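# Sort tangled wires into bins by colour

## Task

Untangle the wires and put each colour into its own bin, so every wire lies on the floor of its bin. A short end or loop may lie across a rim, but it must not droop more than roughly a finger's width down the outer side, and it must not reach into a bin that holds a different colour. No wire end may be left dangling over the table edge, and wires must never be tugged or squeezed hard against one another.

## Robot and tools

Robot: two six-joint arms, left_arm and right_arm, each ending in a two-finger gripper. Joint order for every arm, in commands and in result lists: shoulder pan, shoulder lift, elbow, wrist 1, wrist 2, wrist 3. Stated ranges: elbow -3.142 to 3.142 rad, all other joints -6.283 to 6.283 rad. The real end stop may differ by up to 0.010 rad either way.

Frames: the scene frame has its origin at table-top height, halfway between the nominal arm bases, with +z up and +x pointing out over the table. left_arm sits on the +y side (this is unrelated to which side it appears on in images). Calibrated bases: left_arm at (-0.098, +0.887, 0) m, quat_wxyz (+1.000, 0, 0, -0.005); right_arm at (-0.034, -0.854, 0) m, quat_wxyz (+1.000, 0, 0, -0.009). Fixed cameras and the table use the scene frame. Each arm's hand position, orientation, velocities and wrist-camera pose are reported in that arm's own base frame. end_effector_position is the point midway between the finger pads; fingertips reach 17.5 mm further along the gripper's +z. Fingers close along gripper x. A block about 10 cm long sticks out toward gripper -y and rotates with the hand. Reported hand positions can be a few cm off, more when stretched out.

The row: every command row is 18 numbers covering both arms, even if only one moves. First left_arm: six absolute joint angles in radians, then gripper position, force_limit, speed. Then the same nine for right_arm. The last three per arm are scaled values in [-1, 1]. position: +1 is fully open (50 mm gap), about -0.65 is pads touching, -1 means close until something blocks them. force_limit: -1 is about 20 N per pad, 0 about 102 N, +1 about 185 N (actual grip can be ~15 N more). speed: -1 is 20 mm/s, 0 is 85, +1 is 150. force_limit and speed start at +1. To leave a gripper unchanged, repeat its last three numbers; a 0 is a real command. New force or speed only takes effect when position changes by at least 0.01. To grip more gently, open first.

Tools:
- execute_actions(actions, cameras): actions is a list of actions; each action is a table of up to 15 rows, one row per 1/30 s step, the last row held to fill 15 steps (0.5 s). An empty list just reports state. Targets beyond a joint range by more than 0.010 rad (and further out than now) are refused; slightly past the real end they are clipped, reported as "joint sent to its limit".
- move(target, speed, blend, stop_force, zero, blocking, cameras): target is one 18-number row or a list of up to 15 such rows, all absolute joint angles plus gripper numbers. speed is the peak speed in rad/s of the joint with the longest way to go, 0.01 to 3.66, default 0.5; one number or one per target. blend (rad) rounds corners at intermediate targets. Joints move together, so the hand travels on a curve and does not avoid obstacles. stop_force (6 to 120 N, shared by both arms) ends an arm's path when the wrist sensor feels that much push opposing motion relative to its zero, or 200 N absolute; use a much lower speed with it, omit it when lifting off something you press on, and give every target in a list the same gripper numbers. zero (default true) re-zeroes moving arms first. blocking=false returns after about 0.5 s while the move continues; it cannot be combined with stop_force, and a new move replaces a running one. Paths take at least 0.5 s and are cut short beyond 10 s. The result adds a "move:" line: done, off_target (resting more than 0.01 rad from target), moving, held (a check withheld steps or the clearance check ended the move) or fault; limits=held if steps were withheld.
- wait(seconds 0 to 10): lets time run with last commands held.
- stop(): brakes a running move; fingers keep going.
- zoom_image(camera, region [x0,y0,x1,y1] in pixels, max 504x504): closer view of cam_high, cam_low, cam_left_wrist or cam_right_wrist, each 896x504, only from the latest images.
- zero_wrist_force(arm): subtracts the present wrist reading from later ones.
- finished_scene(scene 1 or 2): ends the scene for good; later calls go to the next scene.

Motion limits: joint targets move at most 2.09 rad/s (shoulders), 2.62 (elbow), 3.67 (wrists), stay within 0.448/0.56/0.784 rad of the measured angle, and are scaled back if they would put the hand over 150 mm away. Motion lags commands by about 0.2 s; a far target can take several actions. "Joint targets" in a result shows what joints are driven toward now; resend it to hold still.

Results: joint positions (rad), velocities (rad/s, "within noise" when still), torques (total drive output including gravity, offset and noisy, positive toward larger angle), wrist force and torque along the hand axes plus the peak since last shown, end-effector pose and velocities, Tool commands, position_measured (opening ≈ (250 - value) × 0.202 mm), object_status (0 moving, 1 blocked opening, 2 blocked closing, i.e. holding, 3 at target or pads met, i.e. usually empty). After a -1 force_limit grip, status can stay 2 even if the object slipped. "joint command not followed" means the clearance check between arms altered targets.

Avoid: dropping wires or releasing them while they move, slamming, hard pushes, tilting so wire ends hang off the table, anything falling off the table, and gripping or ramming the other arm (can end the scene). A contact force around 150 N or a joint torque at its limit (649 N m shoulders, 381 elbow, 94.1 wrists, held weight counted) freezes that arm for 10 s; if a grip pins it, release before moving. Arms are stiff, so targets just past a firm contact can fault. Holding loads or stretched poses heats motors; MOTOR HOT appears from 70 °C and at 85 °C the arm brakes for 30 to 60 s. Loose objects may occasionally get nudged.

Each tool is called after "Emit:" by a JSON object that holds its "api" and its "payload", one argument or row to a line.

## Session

Emit:
{"api": "execute_actions", "payload": {
  "actions": []
}}

Emit:
{"api": "zoom_image", "payload": {
  "camera": "cam_high",
  "region": [330, 180, 620, 340]
}}

Scene clock: 0.00 s.
left_arm: end_effector_position=(+0.2056, +0.5369, +0.3554) position_measured=3 object_status=3 end_effector_quat_wxyz=(+0.011, +0.629, -0.427, -0.649) | right_arm: end_effector_position=(+1.0711, -0.0063, +0.1067) position_measured=3 object_status=3 end_effector_quat_wxyz=(-0.174, +0.118, +0.841, +0.498)
Joint positions: left_arm=[0.289 -1.532 2.356 -1.063 -0.718 2.366] | right_arm=[3.051 -2.266 -1.758 -1.209 2.606 -1.683]
Joint velocities: within noise
Joint torques (N m): no reading
Motor temperatures (°C): left_arm=[27 28 27 35 33 30] | right_arm=[28 27 30 30 36 33]
Wrist force (N): no reading
Wrist torque (N m): no reading
Wrist force, peak (N): no reading
Joint targets: left_arm=[0.289 -1.532 2.356 -1.063 -0.718 2.366] | right_arm=[3.051 -2.266 -1.758 -1.209 2.606 -1.683]
Tool commands: left_gripper/position=+1.0 left_gripper/force_limit=+1.0 left_gripper/speed=+1.0 right_gripper/position=+1.0 right_gripper/force_limit=+1.0 right_gripper/speed=+1.0

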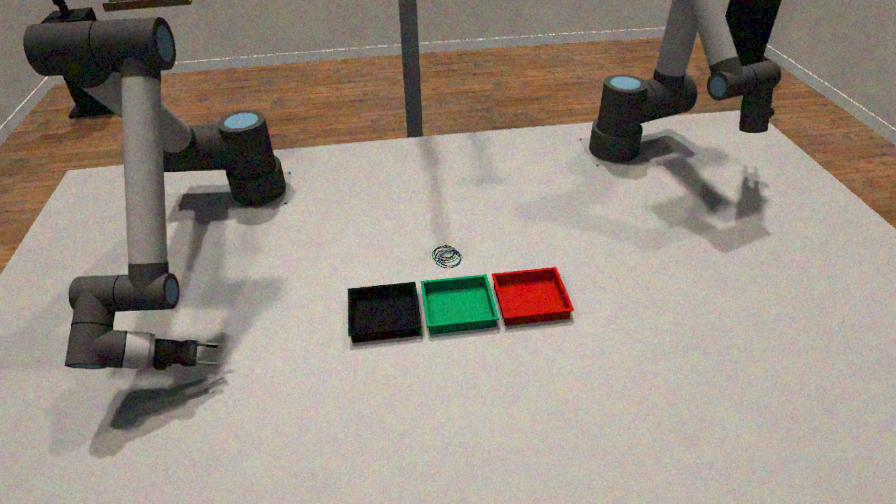

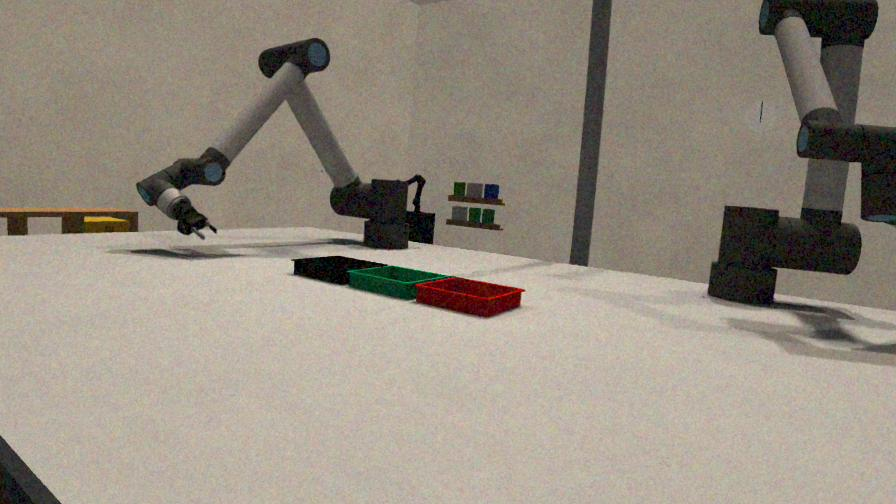

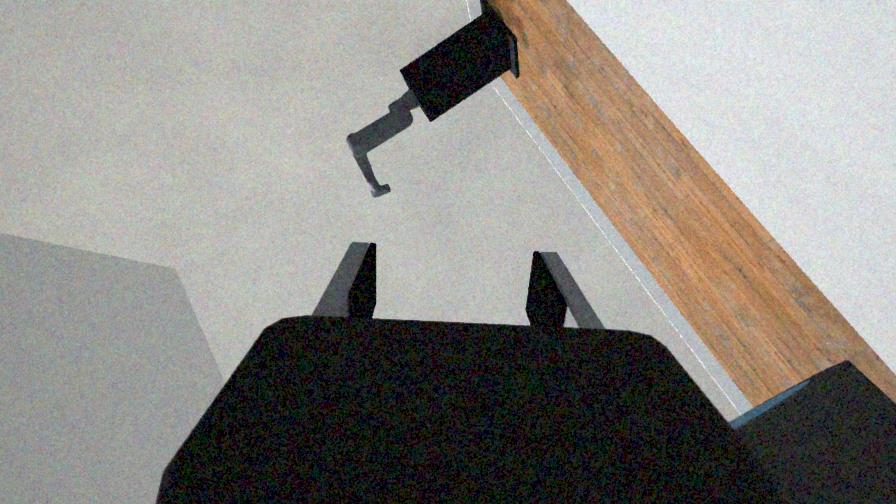

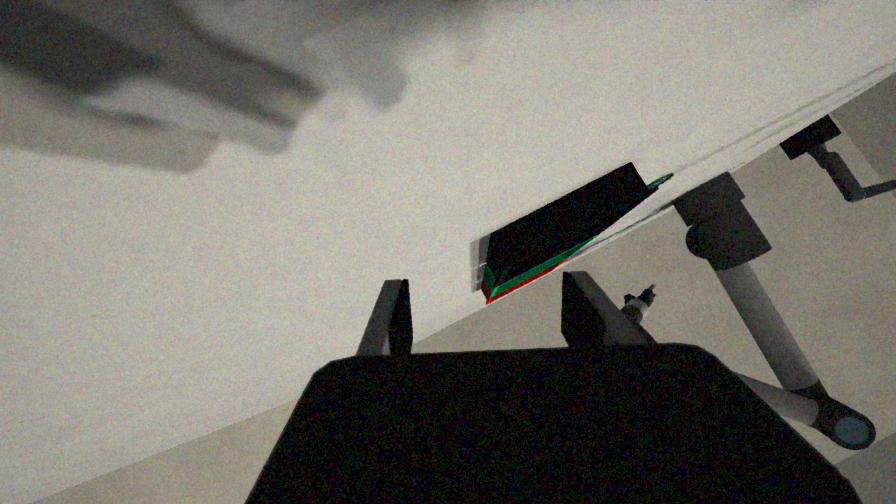

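Scaled by 1.738 from the camera's 896x504 image, which has a finer 1280x720 frame.

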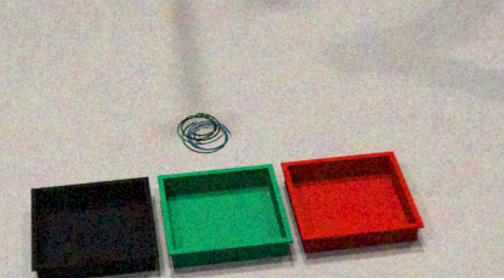

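Emit:
{"api": "move", "payload": {
  "target": [
    [0.289,-1.532,2.356,-1.063,-0.718,2.366,1,-0.9,-1,3.051,-2.1,-1.1,-1.209,2.606,-1.683,1,-0.9,-1],
    [0.289,-1.532,2.356,-1.063,-0.718,2.366,1,-0.9,-1,3.051,-1.5708,0.0,-1.209,2.606,-1.683,1,-0.9,-1]
  ],
  "speed": [0.4,0.4],
  "blend": [0.2,0],
  "cameras": ["cam_high","cam_low"]
}}

Scene clock: 59.67 s.
left_arm: end_effector_position=(+0.2051, +0.5369, +0.3553) position_measured=3 object_status=3 end_effector_quat_wxyz=(+0.012, +0.629, -0.427, -0.650) | right_arm: end_effector_position=(+0.1138, +0.0804, +2.0371) position_measured=3 object_status=3 end_effector_quat_wxyz=(+0.740, -0.412, +0.490, +0.208)
Joint positions: left_arm=[0.289 -1.532 2.356 -1.063 -0.718 2.366] | right_arm=[3.051 -1.571 0 -1.209 2.606 -1.683]
Joint velocities: within noise
Joint torques (N m): left_arm=[22.67 -42.23 -72.32 3.59 2.9 4.74] | right_arm=[-9.07 15.96 17.91 -5.25 -2.06 -6.69]
Motor temperatures (°C): left_arm=[27 28 27 35 33 30] | right_arm=[28 27 30 30 36 33]
Wrist force (N): left_arm=[-0.4 0.6 -0.6] | right_arm=[2.1 1.3 1.9]
Wrist torque (N m): left_arm=[0.09 0.04 0.01] | right_arm=[0.44 -0.26 0.05]
Wrist force, peak (N): left_arm=[-0.9 0.8 -0.9] | right_arm=[-3.0 9.1 -3.9]
Joint targets: left_arm=[0.289 -1.532 2.356 -1.063 -0.718 2.366] | right_arm=[3.051 -1.571 0.000 -1.209 2.606 -1.683]
move: done; blend cut to 0 rad at target 1
Images, in order (width x height): cam_high 896x504, cam_low 896x504.

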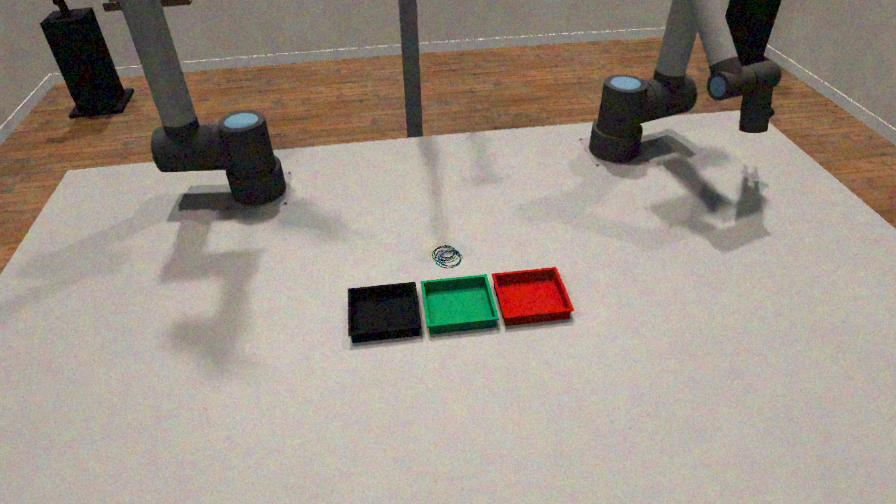

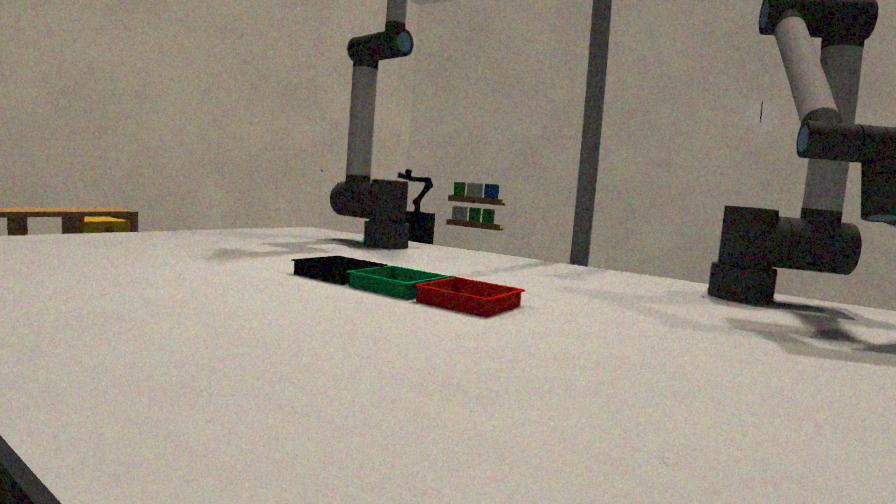

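Emit:
{"api": "move", "payload": {
  "target": [
    [0.289,-1.532,2.356,-1.063,-0.718,2.366,1,-0.9,-1,1.2,-1.5708,0.2,-0.9,-0.3,-0.4,1,-0.9,-1],
    [-0.4,-1.4,2.1,-1.6,-1.1,1.2,1,-0.9,-1,0.464,-1.5708,0.8,-1.0,-1.5708,0,1,-0.9,-1],
    [-1.0171,-1.2739,1.8906,-2.1875,-1.5708,0.06,1,-0.9,-1,0.464,-1.6261,2.2202,-2.1649,-1.5708,0,1,-0.9,-1]
  ],
  "speed": [0.7,0.6,0.5],
  "blend": [0.2,0.2,0]
}}

Scene clock: 76.00 s.
left_arm: end_effector_position=(+0.7000, -0.7497, +0.3003) position_measured=3 object_status=3 end_effector_quat_wxyz=(+0.000, +0.970, +0.244, +0.000) | right_arm: end_effector_position=(+0.5501, +0.5000, +0.3505) position_measured=3 object_status=3 end_effector_quat_wxyz=(+0.000, +0.526, +0.851, +0.000)
Joint positions: left_arm=[-1.017 -1.274 1.891 -2.187 -1.571 0.06] | right_arm=[0.464 -1.626 2.22 -2.165 -1.571 0]
Joint velocities: within noise
Joint torques (N m): left_arm=[-35.28 -105.91 -105.85 -13.66 -3.49 -5.71] | right_arm=[-29.84 -93.05 -77.39 -14.61 -4.87 4.69]
Motor temperatures (°C): left_arm=[27 28 27 35 33 30] | right_arm=[28 27 30 30 36 33]
Wrist force (N): left_arm=[0.3 -0.6 -1.6] | right_arm=[1.0 1.4 0.7]
Wrist torque (N m): left_arm=[-0.14 0.55 -0.30] | right_arm=[0.49 -0.57 -0.01]
Wrist force, peak (N): left_arm=[-2.6 1.4 -2.4] | right_arm=[1.0 -1.7 5.3]
Joint targets: left_arm=[-1.017 -1.274 1.891 -2.188 -1.571 0.060] | right_arm=[0.464 -1.626 2.220 -2.165 -1.571 0.000]
move: done

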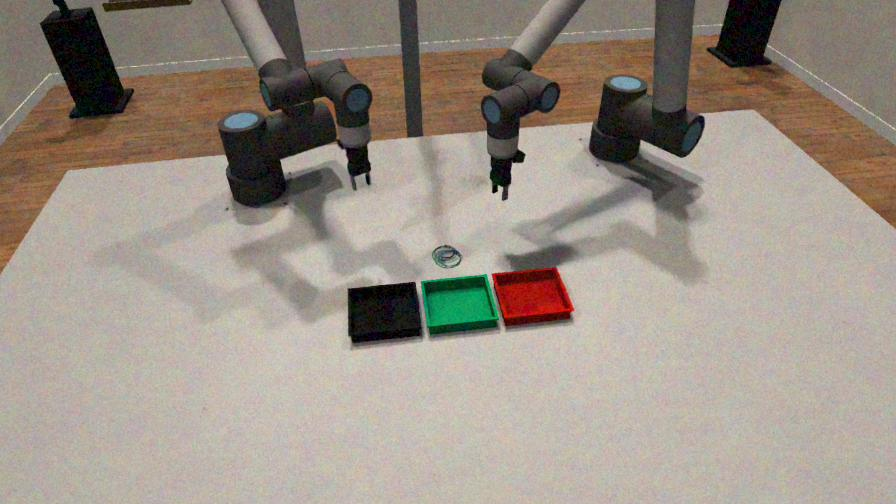

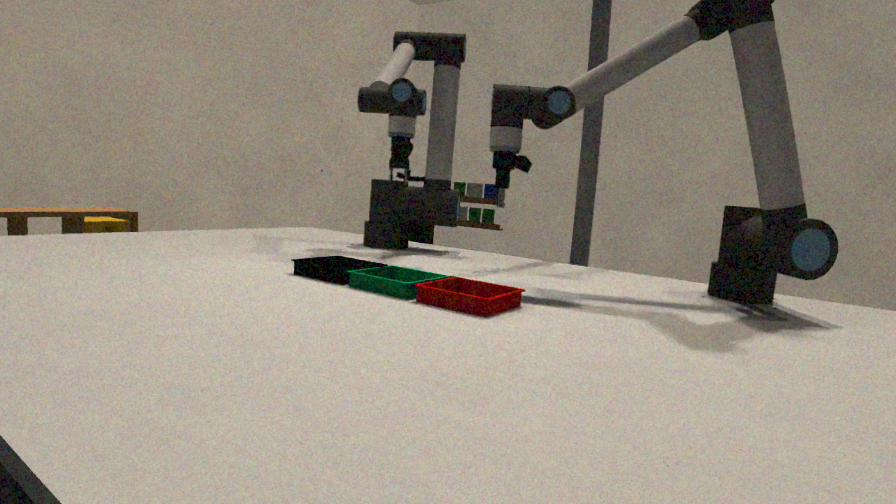

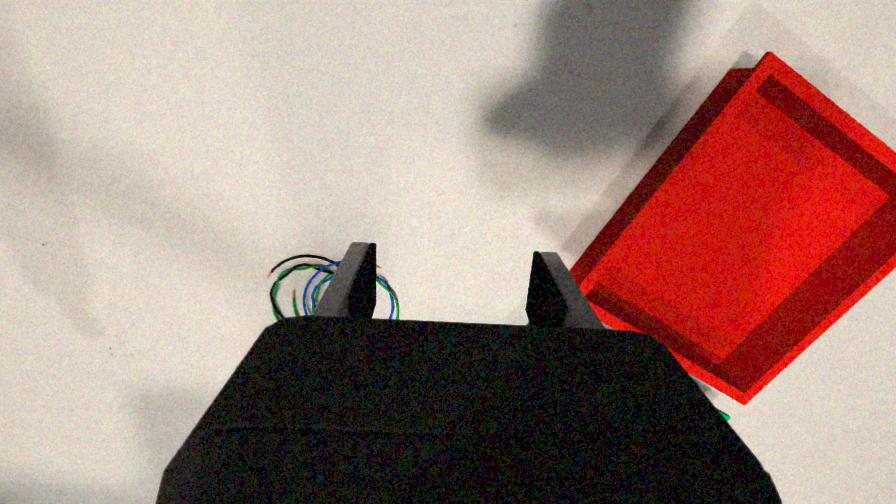

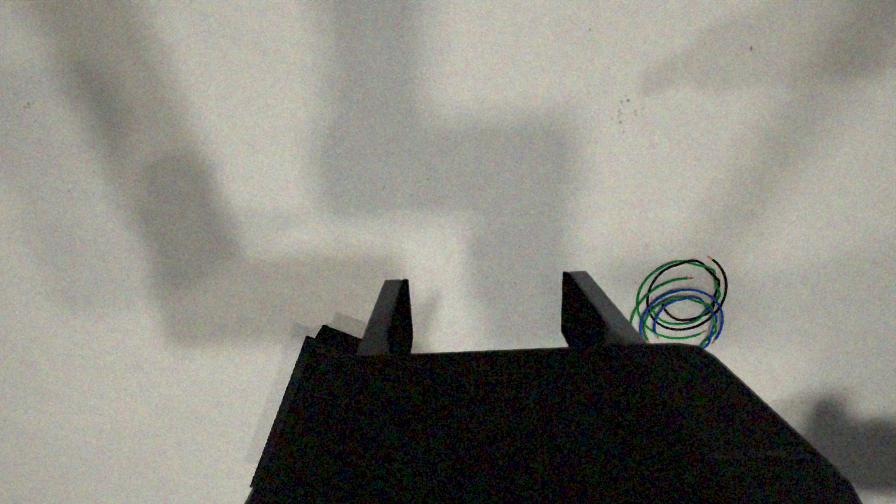

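Emit:
{"api": "move", "payload": {
  "target": [
    [-1.0171,-1.2739,1.8906,-2.1875,-1.5708,0.06,-0.2,-0.9,-1,0.464,-1.6261,2.2202,-2.1649,-1.5708,0,-0.45,-0.9,-1],
    [-1.1176,-1.0773,1.7541,-2.2476,-1.5708,0,-0.2,-0.9,-1,0.464,-1.6261,2.2202,-2.1649,-1.5708,0,-0.45,-0.9,-1]
  ],
  "speed": 0.2,
  "cameras": ["cam_left_wrist"]
}}

Emit:
{"api": "zoom_image", "payload": {
  "camera": "cam_left_wrist",
  "region": [360, 70, 560, 210]
}}

Scene clock: 97.87 s.
left_arm: end_effector_position=(+0.6781, -0.9328, +0.2005) position_measured=182 object_status=3 end_effector_quat_wxyz=(+0.000, +0.974, +0.225, +0.000) | right_arm: end_effector_position=(+0.5499, +0.5000, +0.3503) position_measured=220 object_status=3 end_effector_quat_wxyz=(+0.000, +0.526, +0.851, +0.000)
Joint positions: left_arm=[-1.117 -1.078 1.754 -2.248 -1.571 0] | right_arm=[0.464 -1.626 2.22 -2.165 -1.571 0]
Joint velocities: within noise
Joint torques (N m): left_arm=[-32.78 -154.34 -102.91 -12.93 -1.72 -6.77] | right_arm=[-21.04 -72.25 -109.92 -8.9 -3.71 5.01]
Motor temperatures (°C): left_arm=[27 28 27 35 33 30] | right_arm=[28 27 30 30 36 33]
Wrist force (N): left_arm=[0.4 -0.3 -1.9] | right_arm=[0.9 1.1 0.6]
Wrist torque (N m): left_arm=[-0.07 0.51 -0.30] | right_arm=[0.45 -0.55 -0.01]
Wrist force, peak (N): left_arm=[1.9 -3.1 -2.8] | right_arm=[1.2 2.0 1.1]
Joint targets: left_arm=[-1.118 -1.077 1.754 -2.248 -1.571 0.000] | right_arm=[0.464 -1.626 2.220 -2.165 -1.571 0.000]
move: done
Images, in order (width x height): cam_left_wrist 896x504.

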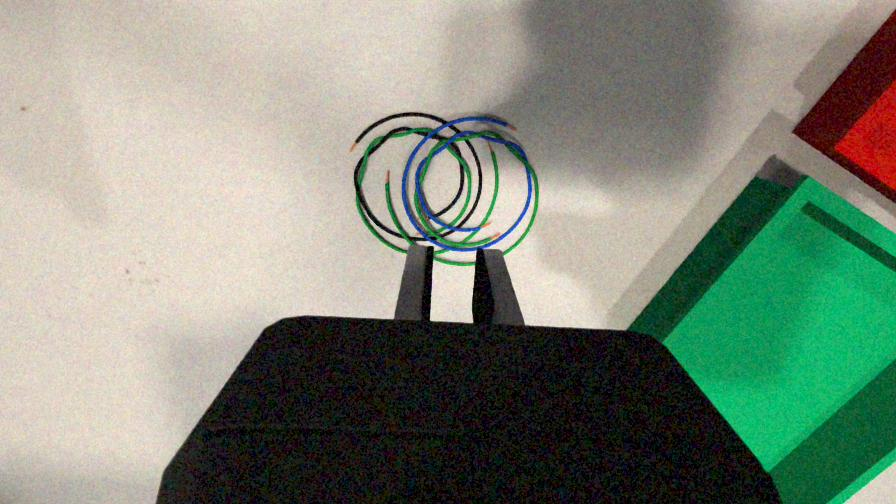

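Scaled by 2.520 from the camera's 896x504 image, which has a finer 1280x720 frame.

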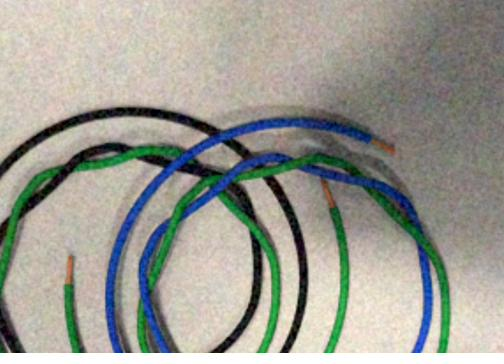

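Emit:
{"api": "move", "payload": {
  "target": [-1.1175,-0.9674,1.7181,-2.3215,-1.5708,0,-0.2,-0.9,-1,0.464,-1.6261,2.2202,-2.1649,-1.5708,0,-0.45,-0.9,-1],
  "speed": 0.1,
  "cameras": ["cam_left_wrist"]
}}

Emit:
{"api": "zoom_image", "payload": {
  "camera": "cam_left_wrist",
  "region": [290, 40, 620, 270]
}}

Emit:
{"api": "zoom_image", "payload": {
  "camera": "cam_left_wrist",
  "region": [290, 50, 450, 160]
}}

Emit:
{"api": "zoom_image", "payload": {
  "camera": "cam_left_wrist",
  "region": [430, 50, 590, 160]
}}

Emit:
{"api": "zoom_image", "payload": {
  "camera": "cam_left_wrist",
  "region": [290, 140, 450, 250]
}}

Emit:
{"api": "zoom_image", "payload": {
  "camera": "cam_left_wrist",
  "region": [430, 140, 590, 250]
}}

Scene clock: 120.60 s.
left_arm: end_effector_position=(+0.6979, -0.9739, +0.1105) position_measured=182 object_status=3 end_effector_quat_wxyz=(+0.000, +0.974, +0.225, +0.000) | right_arm: end_effector_position=(+0.5499, +0.5000, +0.3503) position_measured=220 object_status=3 end_effector_quat_wxyz=(+0.000, +0.526, +0.851, +0.000)
Joint positions: left_arm=[-1.118 -0.968 1.718 -2.321 -1.571 0] | right_arm=[0.464 -1.626 2.22 -2.165 -1.571 0]
Joint velocities: within noise
Joint torques (N m): left_arm=[15.52 -164.19 -99.56 -13.01 -0.21 -6.75] | right_arm=[-20.36 -70.34 -98.81 -5.22 -2.84 5.5]
Motor temperatures (°C): left_arm=[27 28 27 35 33 30] | right_arm=[28 27 30 30 36 33]
Wrist force (N): left_arm=[0.7 -0.3 -2.1] | right_arm=[0.9 1.3 1.1]
Wrist torque (N m): left_arm=[-0.06 0.43 -0.35] | right_arm=[0.48 -0.57 -0.01]
Wrist force, peak (N): left_arm=[0.1 -0.9 -3.2] | right_arm=[1.3 1.7 1.3]
Joint targets: left_arm=[-1.117 -0.967 1.718 -2.321 -1.571 0.000] | right_arm=[0.464 -1.626 2.220 -2.165 -1.571 0.000]
move: done
Images, in order (width x height): cam_left_wrist 896x504.

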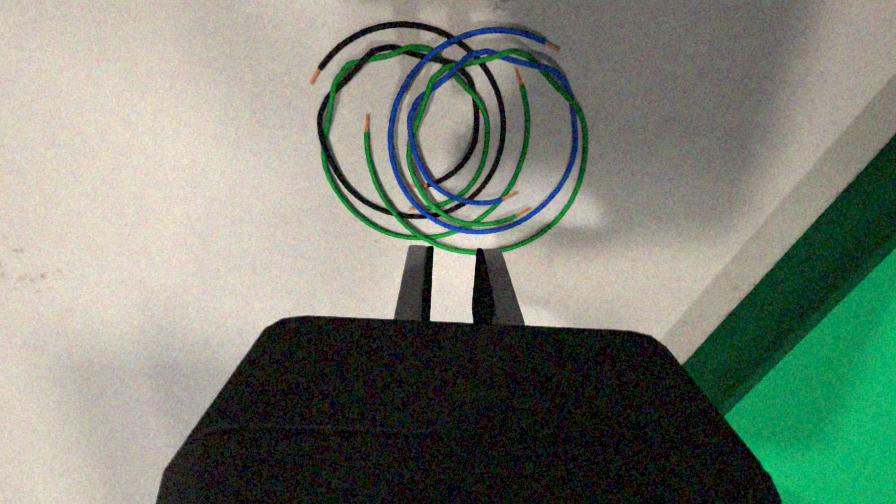

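Scaled by 1.527 from the camera's 896x504 image, which has a finer 1280x720 frame.

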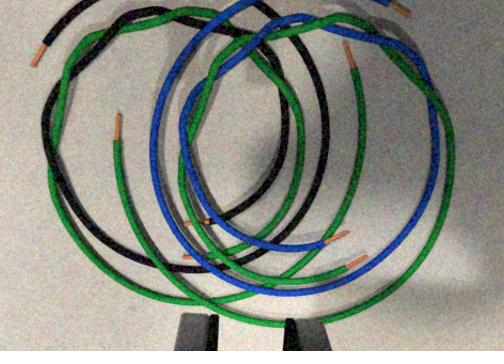

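Scaled by 3.150 from the camera's 896x504 image, which has a finer 1280x720 frame.

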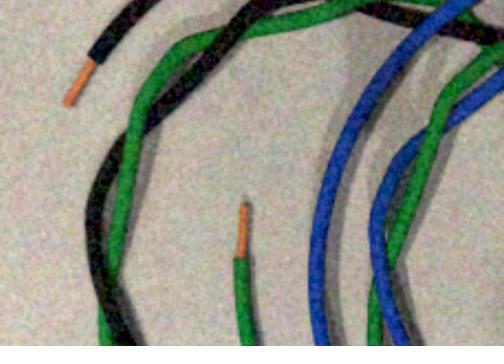

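Scaled by 3.150 from the camera's 896x504 image, which has a finer 1280x720 frame.

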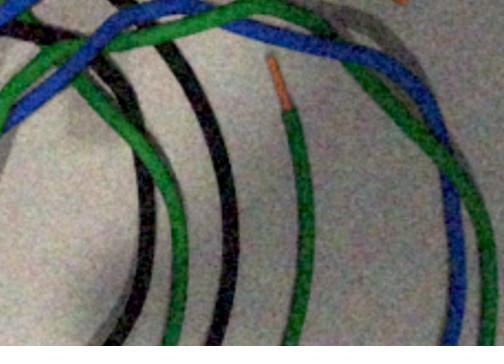

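Scaled by 3.150 from the camera's 896x504 image, which has a finer 1280x720 frame.

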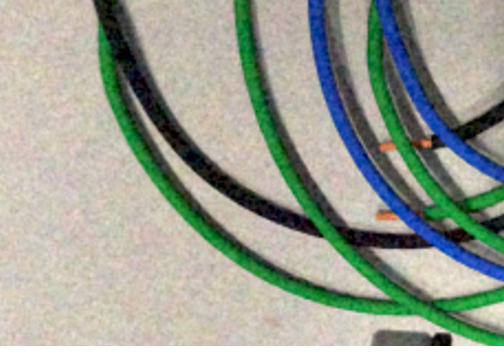

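Scaled by 3.150 from the camera's 896x504 image, which has a finer 1280x720 frame.

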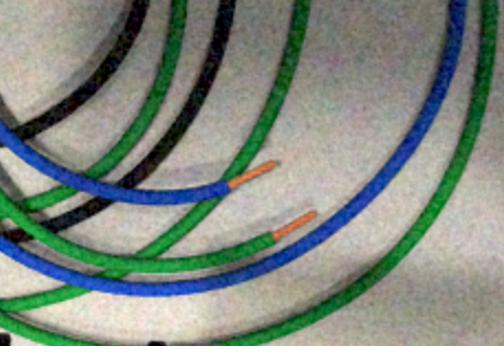

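Emit:
{"api": "move", "payload": {
  "target": [-1.0650,-0.9464,1.7742,-2.3986,-1.5708,0.0525,-0.2,-0.9,-1,0.464,-1.6261,2.2202,-2.1649,-1.5708,0,-0.45,-0.9,-1],
  "speed": 0.1,
  "cameras": ["cam_left_wrist"]
}}

Emit:
{"api": "zoom_image", "payload": {
  "camera": "cam_left_wrist",
  "region": [130, 100, 530, 330]
}}

Scene clock: 277.23 s.
left_arm: end_effector_position=(+0.7359, -0.9143, +0.0604) position_measured=182 object_status=3 end_effector_quat_wxyz=(+0.000, +0.974, +0.225, +0.000) | right_arm: end_effector_position=(+0.5499, +0.5000, +0.3503) position_measured=220 object_status=3 end_effector_quat_wxyz=(+0.000, +0.526, +0.851, +0.000)
Joint positions: left_arm=[-1.065 -0.946 1.774 -2.398 -1.571 0.052] | right_arm=[0.464 -1.626 2.22 -2.165 -1.571 0]
Joint velocities: within noise
Joint torques (N m): left_arm=[23.73 -165.29 -52.59 -13.08 1.48 5.26] | right_arm=[-18.83 -72.12 -92.77 -5.52 -1.66 4.3]
Motor temperatures (°C): left_arm=[27 28 27 35 32 30] | right_arm=[28 27 30 30 36 33]
Wrist force (N): left_arm=[0.8 -0.6 -1.8] | right_arm=[1.0 1.2 0.8]
Wrist torque (N m): left_arm=[-0.08 0.43 -0.33] | right_arm=[0.47 -0.56 -0.01]
Wrist force, peak (N): left_arm=[-0.6 0.6 -3.0] | right_arm=[1.5 1.6 1.1]
Joint targets: left_arm=[-1.065 -0.946 1.774 -2.399 -1.571 0.052] | right_arm=[0.464 -1.626 2.220 -2.165 -1.571 0.000]
move: done
Images, in order (width x height): cam_left_wrist 896x504.

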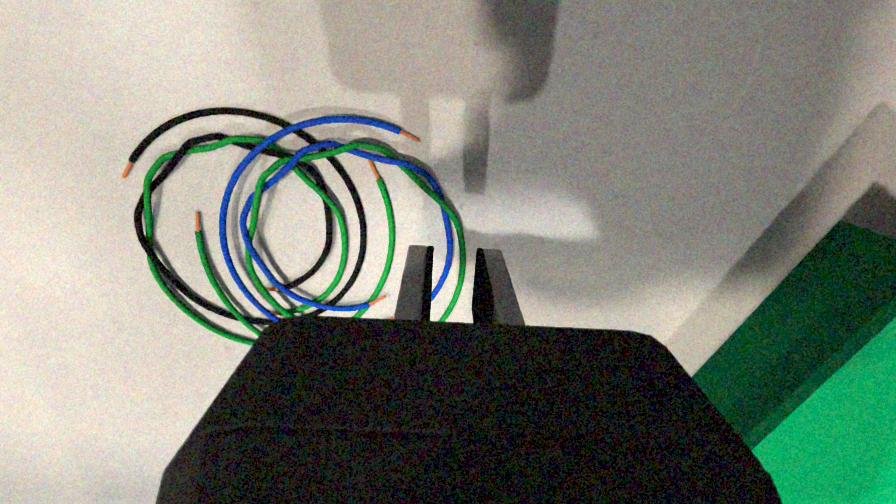

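Scaled by 1.260 from the camera's 896x504 image, which has a finer 1280x720 frame.

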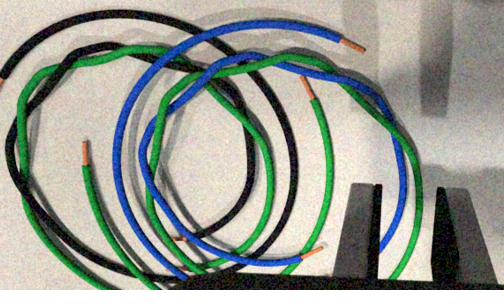

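Emit:
{"api": "move", "payload": {
  "target": [
    [-1.0650,-0.9197,1.7814,-2.4325,-1.5708,0.0525,-0.2,-0.9,-1,0.464,-1.6261,2.2202,-2.1649,-1.5708,0,-0.45,-0.9,-1],
    [-1.0650,-0.9121,1.7832,-2.4419,-1.5708,0.0525,-0.2,-0.9,-1,0.464,-1.6261,2.2202,-2.1649,-1.5708,0,-0.45,-0.9,-1]
  ],
  "speed": [0.04,0.015],
  "stop_force": 6,
  "cameras": ["cam_left_wrist"]
}}

Emit:
{"api": "zoom_image", "payload": {
  "camera": "cam_left_wrist",
  "region": [130, 100, 530, 330]
}}

Scene clock: 298.83 s.
left_arm: end_effector_position=(+0.7360, -0.9140, +0.0217) position_measured=182 object_status=3 end_effector_quat_wxyz=(+0.000, +0.974, +0.225, +0.000) | right_arm: end_effector_position=(+0.5499, +0.5000, +0.3503) position_measured=220 object_status=3 end_effector_quat_wxyz=(+0.000, +0.526, +0.851, +0.000)
Joint positions: left_arm=[-1.065 -0.912 1.783 -2.442 -1.571 0.053] | right_arm=[0.464 -1.626 2.22 -2.165 -1.571 0]
Joint velocities: within noise
Joint torques (N m): left_arm=[20.31 -170.16 -54.09 -13.04 3.1 4.91] | right_arm=[-16.89 -67.88 -87.08 -6.32 -1.57 4.85]
Motor temperatures (°C): left_arm=[27 28 27 35 32 30] | right_arm=[28 27 30 30 36 33]
Wrist force (N): left_arm=[0.5 -0.8 -2.2] | right_arm=[1.4 1.2 0.6]
Wrist torque (N m): left_arm=[-0.12 0.48 -0.34] | right_arm=[0.46 -0.64 -0.01]
Wrist force, peak (N): left_arm=[0.7 -0.4 -2.7] | right_arm=[1.5 1.6 1.3]
Joint targets: left_arm=[-1.065 -0.912 1.783 -2.442 -1.571 0.052] | right_arm=[0.464 -1.626 2.220 -2.165 -1.571 0.000]
move: done
Images, in order (width x height): cam_left_wrist 896x504.

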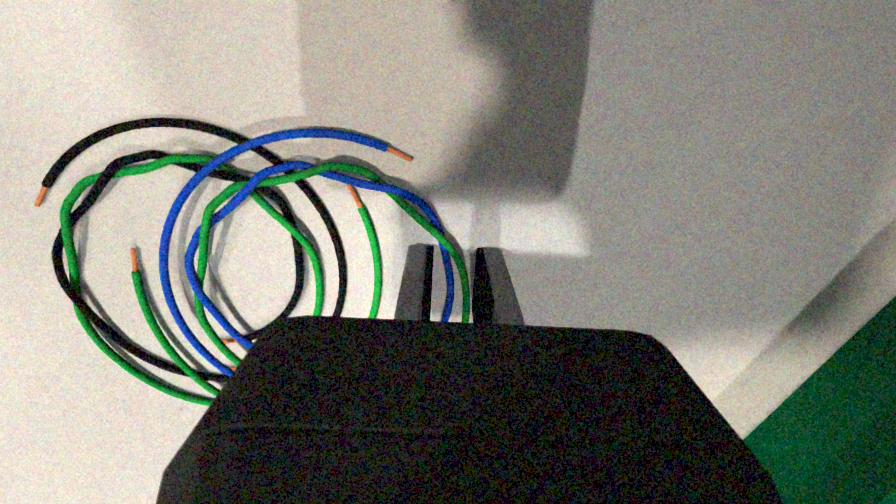

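Scaled by 1.260 from the camera's 896x504 image, which has a finer 1280x720 frame.

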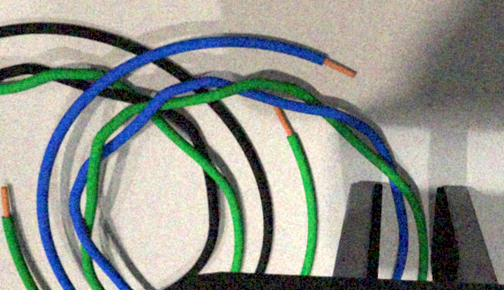

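Emit:
{"api": "move", "payload": {
  "target": [-1.0650,-0.9098,1.7837,-2.4447,-1.5708,0.0525,-0.2,-0.9,-1,0.464,-1.6261,2.2202,-2.1649,-1.5708,0,-0.45,-0.9,-1],
  "speed": 0.01,
  "stop_force": 6,
  "cameras": []
}}

Emit:
{"api": "move", "payload": {
  "target": [-1.0650,-0.9098,1.7837,-2.4447,-1.5708,0.0525,-1,-0.9,-1,0.464,-1.6261,2.2202,-2.1649,-1.5708,0,-0.45,-0.9,-1],
  "speed": 0.01,
  "cameras": ["cam_left_wrist"]
}}

Emit:
{"api": "zoom_image", "payload": {
  "camera": "cam_left_wrist",
  "region": [130, 100, 530, 330]
}}

Scene clock: 314.17 s.
left_arm: end_effector_position=(+0.7360, -0.9140, +0.0191) position_measured=182 object_status=3 end_effector_quat_wxyz=(+0.000, +0.974, +0.225, +0.000) | right_arm: end_effector_position=(+0.5499, +0.5000, +0.3503) position_measured=220 object_status=3 end_effector_quat_wxyz=(+0.000, +0.526, +0.851, +0.000)
Joint positions: left_arm=[-1.065 -0.91 1.784 -2.445 -1.571 0.053] | right_arm=[0.464 -1.626 2.22 -2.165 -1.571 0]
Joint velocities: within noise
Joint torques (N m): left_arm=[20.53 -166.81 -51.35 -12.05 2.43 3.61] | right_arm=[-10.08 -68.82 -82.82 -7.25 -0.59 4.7]
Motor temperatures (°C): left_arm=[27 28 27 35 32 30] | right_arm=[28 27 30 30 36 33]
Wrist force (N): left_arm=[0.6 -0.8 -1.6] | right_arm=[1.2 1.4 0.5]
Wrist torque (N m): left_arm=[-0.11 0.47 -0.34] | right_arm=[0.50 -0.60 -0.01]
Wrist force, peak (N): left_arm=[1.0 -1.1 -2.4] | right_arm=[1.3 2.1 0.7]
Joint targets: left_arm=[-1.065 -0.910 1.784 -2.445 -1.571 0.052] | right_arm=[0.464 -1.626 2.220 -2.165 -1.571 0.000]
move: done
No camera images: "cameras" was empty.

Scene clock: 314.90 s.
left_arm: end_effector_position=(+0.7360, -0.9140, +0.0191) position_measured=232 object_status=2 end_effector_quat_wxyz=(+0.000, +0.974, +0.225, +0.000) | right_arm: end_effector_position=(+0.5499, +0.5000, +0.3503) position_measured=220 object_status=3 end_effector_quat_wxyz=(+0.000, +0.526, +0.851, +0.000)
Joint positions: left_arm=[-1.065 -0.91 1.784 -2.445 -1.571 0.053] | right_arm=[0.464 -1.626 2.22 -2.165 -1.571 0]
Joint velocities: within noise
Joint torques (N m): left_arm=[20.78 -170.63 -59.4 -11.04 3.27 4.36] | right_arm=[-13.73 -72.56 -82.88 -7.81 -0.01 4.11]
Motor temperatures (°C): left_arm=[27 28 27 35 32 30] | right_arm=[28 27 30 30 36 33]
Wrist force (N): left_arm=[0.3 -0.6 -2.1] | right_arm=[0.5 1.4 1.0]
Wrist torque (N m): left_arm=[-0.10 0.51 -0.34] | right_arm=[0.49 -0.49 -0.01]
Wrist force, peak (N): left_arm=[0.7 -1.2 -2.2] | right_arm=[1.0 1.7 1.1]
Joint targets: left_arm=[-1.065 -0.910 1.784 -2.445 -1.571 0.052] | right_arm=[0.464 -1.626 2.220 -2.165 -1.571 0.000]
move: done
Images, in order (width x height): cam_left_wrist 896x504.

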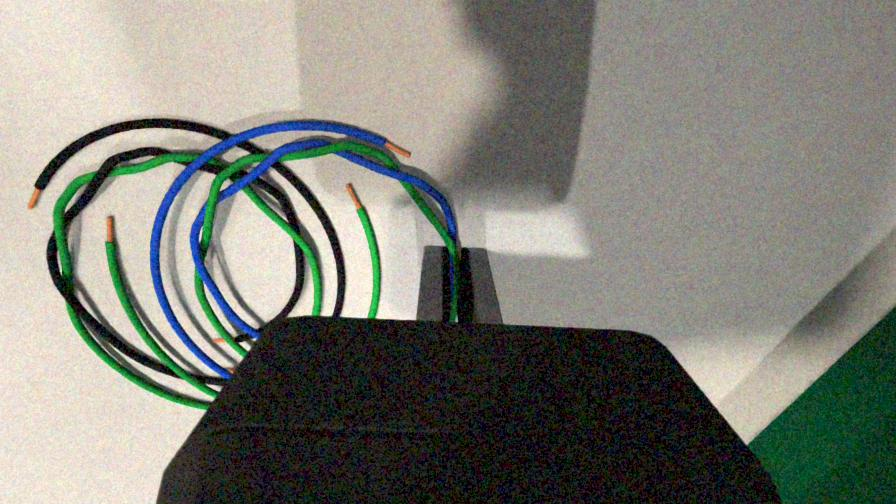

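Scaled by 1.260 from the camera's 896x504 image, which has a finer 1280x720 frame.

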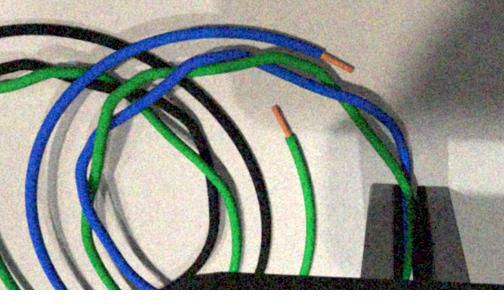

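Emit:
{"api": "move", "payload": {
  "target": [
    [-1.0650,-0.9464,1.7742,-2.3986,-1.5708,0.0525,-1,-0.9,-1,0.464,-1.6261,2.2202,-2.1649,-1.5708,0,-0.45,-0.9,-1],
    [-1.0650,-0.9970,1.7554,-2.3292,-1.5708,0.0525,-1,-0.9,-1,0.464,-1.6261,2.2202,-2.1649,-1.5708,0,-0.45,-0.9,-1]
  ],
  "speed": 0.02,
  "stop_force": 6,
  "cameras": ["cam_left_wrist","cam_high"]
}}

Emit:
{"api": "zoom_image", "payload": {
  "camera": "cam_left_wrist",
  "region": [130, 100, 530, 330]
}}

Emit:
{"api": "zoom_image", "payload": {
  "camera": "cam_high",
  "region": [400, 200, 500, 280]
}}

Scene clock: 333.20 s.
left_arm: end_effector_position=(+0.7360, -0.9141, +0.1203) position_measured=232 object_status=2 end_effector_quat_wxyz=(+0.000, +0.974, +0.225, +0.000) | right_arm: end_effector_position=(+0.5499, +0.4999, +0.3503) position_measured=220 object_status=3 end_effector_quat_wxyz=(+0.000, +0.526, +0.851, +0.000)
Joint positions: left_arm=[-1.065 -0.997 1.755 -2.329 -1.571 0.053] | right_arm=[0.464 -1.626 2.22 -2.165 -1.571 0]
Joint velocities: within noise
Joint torques (N m): left_arm=[16.8 -218.85 -91.43 -3.48 2.52 3.28] | right_arm=[-8.89 -68.56 -83.93 -9.08 1.65 4.11]
Motor temperatures (°C): left_arm=[27 28 27 35 32 30] | right_arm=[28 27 30 30 36 33]
Wrist force (N): left_arm=[0.5 -0.5 -2.0] | right_arm=[0.6 1.1 1.3]
Wrist torque (N m): left_arm=[-0.09 0.52 -0.30] | right_arm=[0.45 -0.51 -0.01]
Wrist force, peak (N): left_arm=[0.8 -1.2 -2.4] | right_arm=[0.8 2.1 1.1]
Joint targets: left_arm=[-1.065 -0.997 1.755 -2.329 -1.571 0.052] | right_arm=[0.464 -1.626 2.220 -2.165 -1.571 0.000]
move: done
Images, in order (width x height): cam_high 896x504, cam_left_wrist 896x504.

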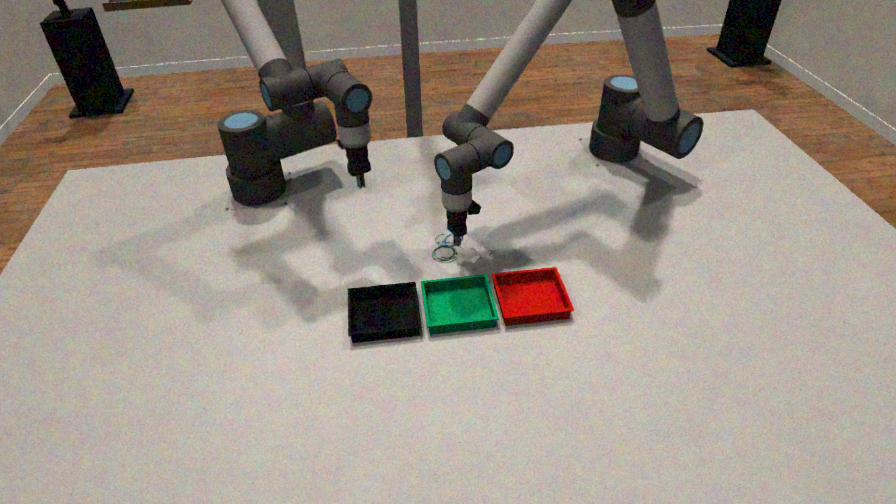

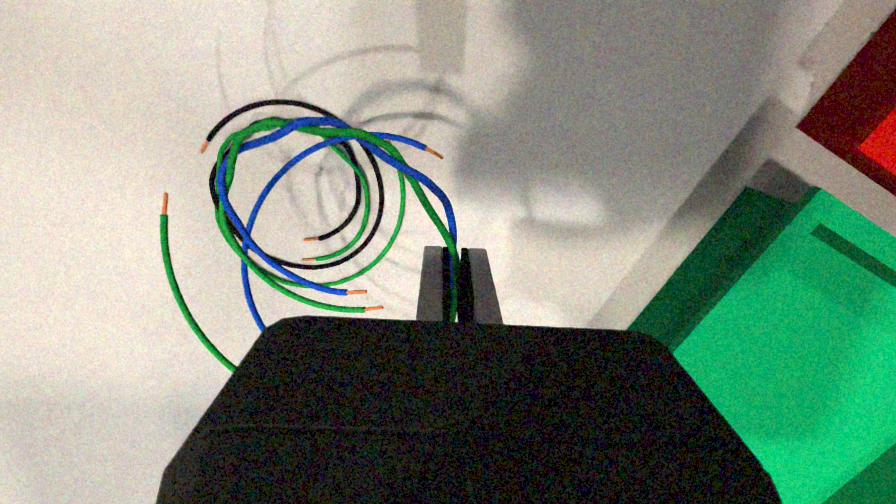

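Scaled by 1.260 from the camera's 896x504 image, which has a finer 1280x720 frame.

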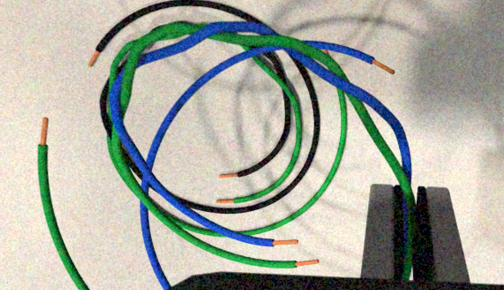

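Scaled by 5.040 from the camera's 896x504 image, which has a finer 1280x720 frame.

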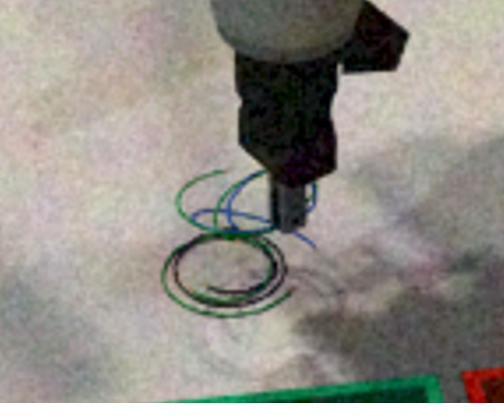

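Emit:
{"api": "move", "payload": {
  "target": [-1.0650,-1.0774,1.7241,-2.2176,-1.5708,0.0525,-1,-0.9,-1,0.464,-1.6261,2.2202,-2.1649,-1.5708,0,-0.45,-0.9,-1],
  "speed": 0.02,
  "stop_force": 6,
  "cameras": ["cam_left_wrist","cam_high","cam_low"]
}}

Emit:
{"api": "zoom_image", "payload": {
  "camera": "cam_left_wrist",
  "region": [130, 50, 530, 330]
}}

Emit:
{"api": "zoom_image", "payload": {
  "camera": "cam_high",
  "region": [400, 200, 500, 280]
}}

Emit:
{"api": "zoom_image", "payload": {
  "camera": "cam_low",
  "region": [400, 200, 500, 280]
}}

Scene clock: 354.33 s.
left_arm: end_effector_position=(+0.7326, -0.9079, +0.2176) position_measured=232 object_status=2 end_effector_quat_wxyz=(+0.000, +0.974, +0.225, +0.000) | right_arm: end_effector_position=(+0.5499, +0.4999, +0.3503) position_measured=220 object_status=3 end_effector_quat_wxyz=(+0.000, +0.526, +0.851, +0.000)
Joint positions: left_arm=[-1.065 -1.077 1.724 -2.218 -1.571 0.053] | right_arm=[0.464 -1.626 2.22 -2.165 -1.571 0]
Joint velocities: within noise
Joint torques (N m): left_arm=[4.08 -213.66 -98.59 -4.04 2.92 3.05] | right_arm=[1.76 -66.71 -86.89 -11.18 2.64 4.02]
Motor temperatures (°C): left_arm=[27 28 27 35 32 30] | right_arm=[28 27 30 30 36 33]
Wrist force (N): left_arm=[0.7 -0.7 -1.9] | right_arm=[1.1 1.2 1.3]
Wrist torque (N m): left_arm=[-0.16 0.50 -0.31] | right_arm=[0.47 -0.60 -0.01]
Wrist force, peak (N): left_arm=[0.6 -0.5 -2.6] | right_arm=[1.5 1.5 1.4]
Joint targets: left_arm=[-1.065 -1.077 1.724 -2.218 -1.571 0.052] | right_arm=[0.464 -1.626 2.220 -2.165 -1.571 0.000]
move: done
Images, in order (width x height): cam_high 896x504, cam_low 896x504, cam_left_wrist 896x504.

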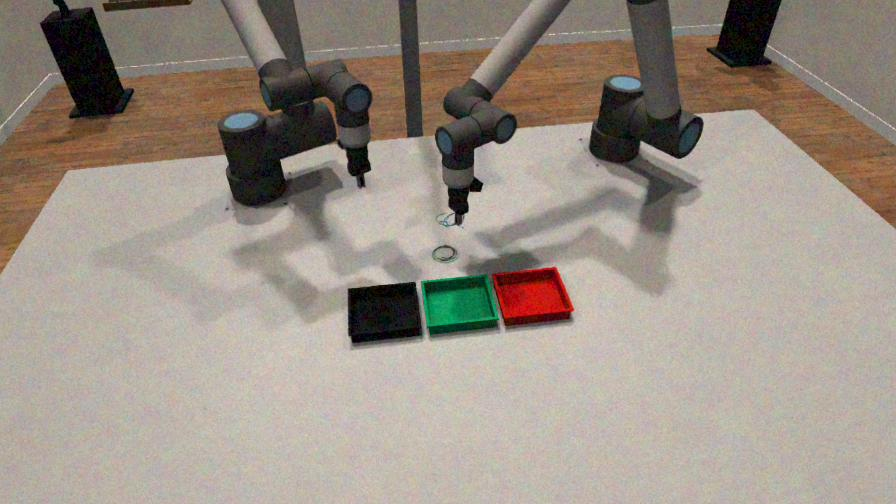

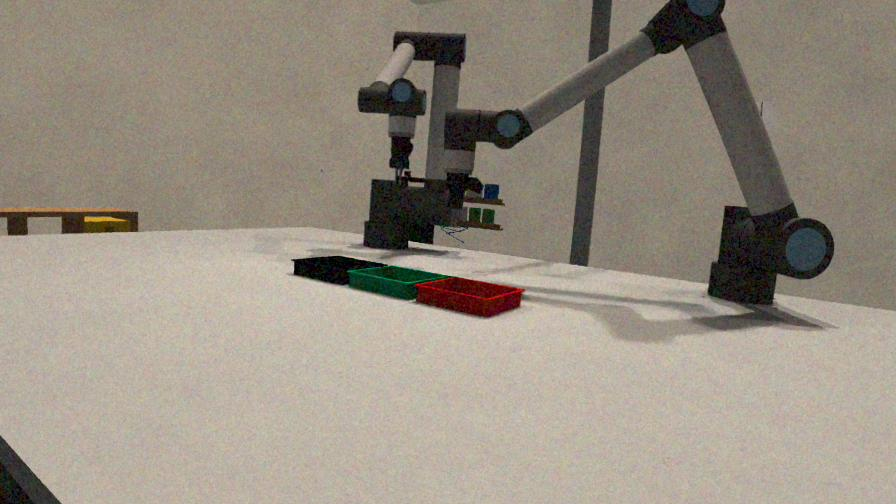

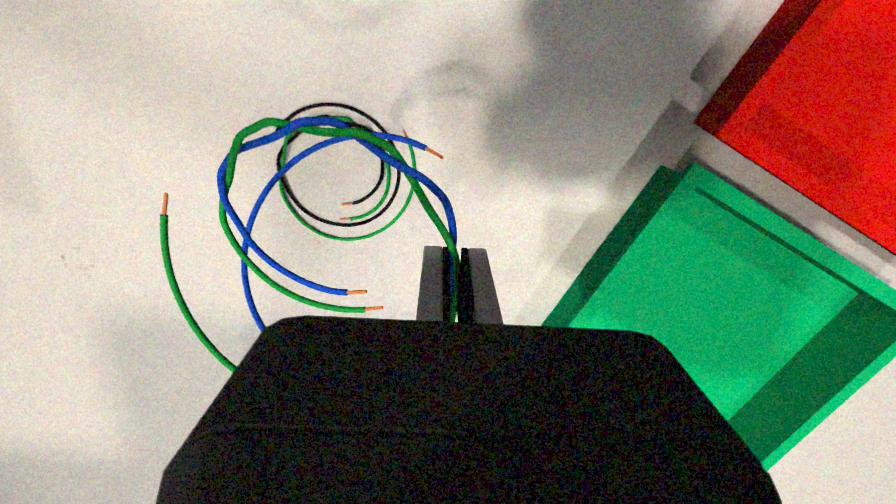

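Scaled by 1.260 from the camera's 896x504 image, which has a finer 1280x720 frame.

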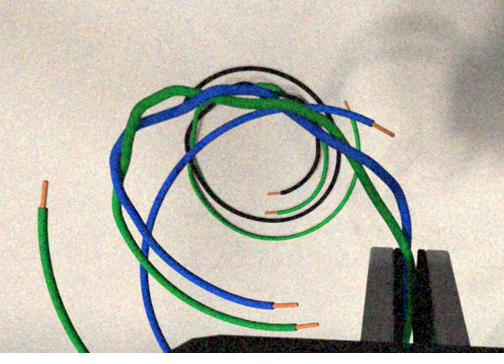

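Scaled by 5.040 from the camera's 896x504 image, which has a finer 1280x720 frame.

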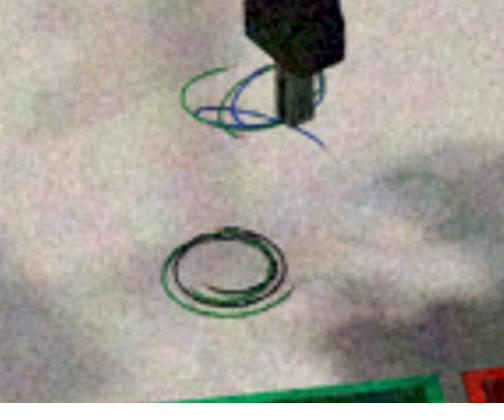

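Scaled by 5.040 from the camera's 896x504 image, which has a finer 1280x720 frame.

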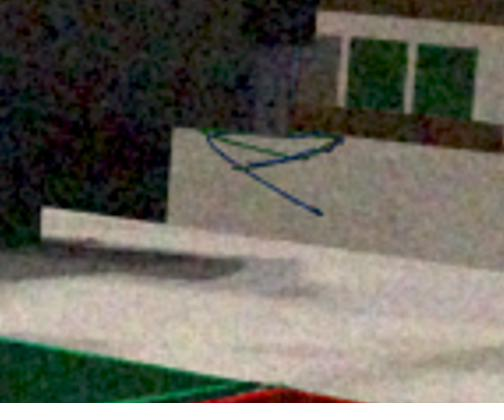

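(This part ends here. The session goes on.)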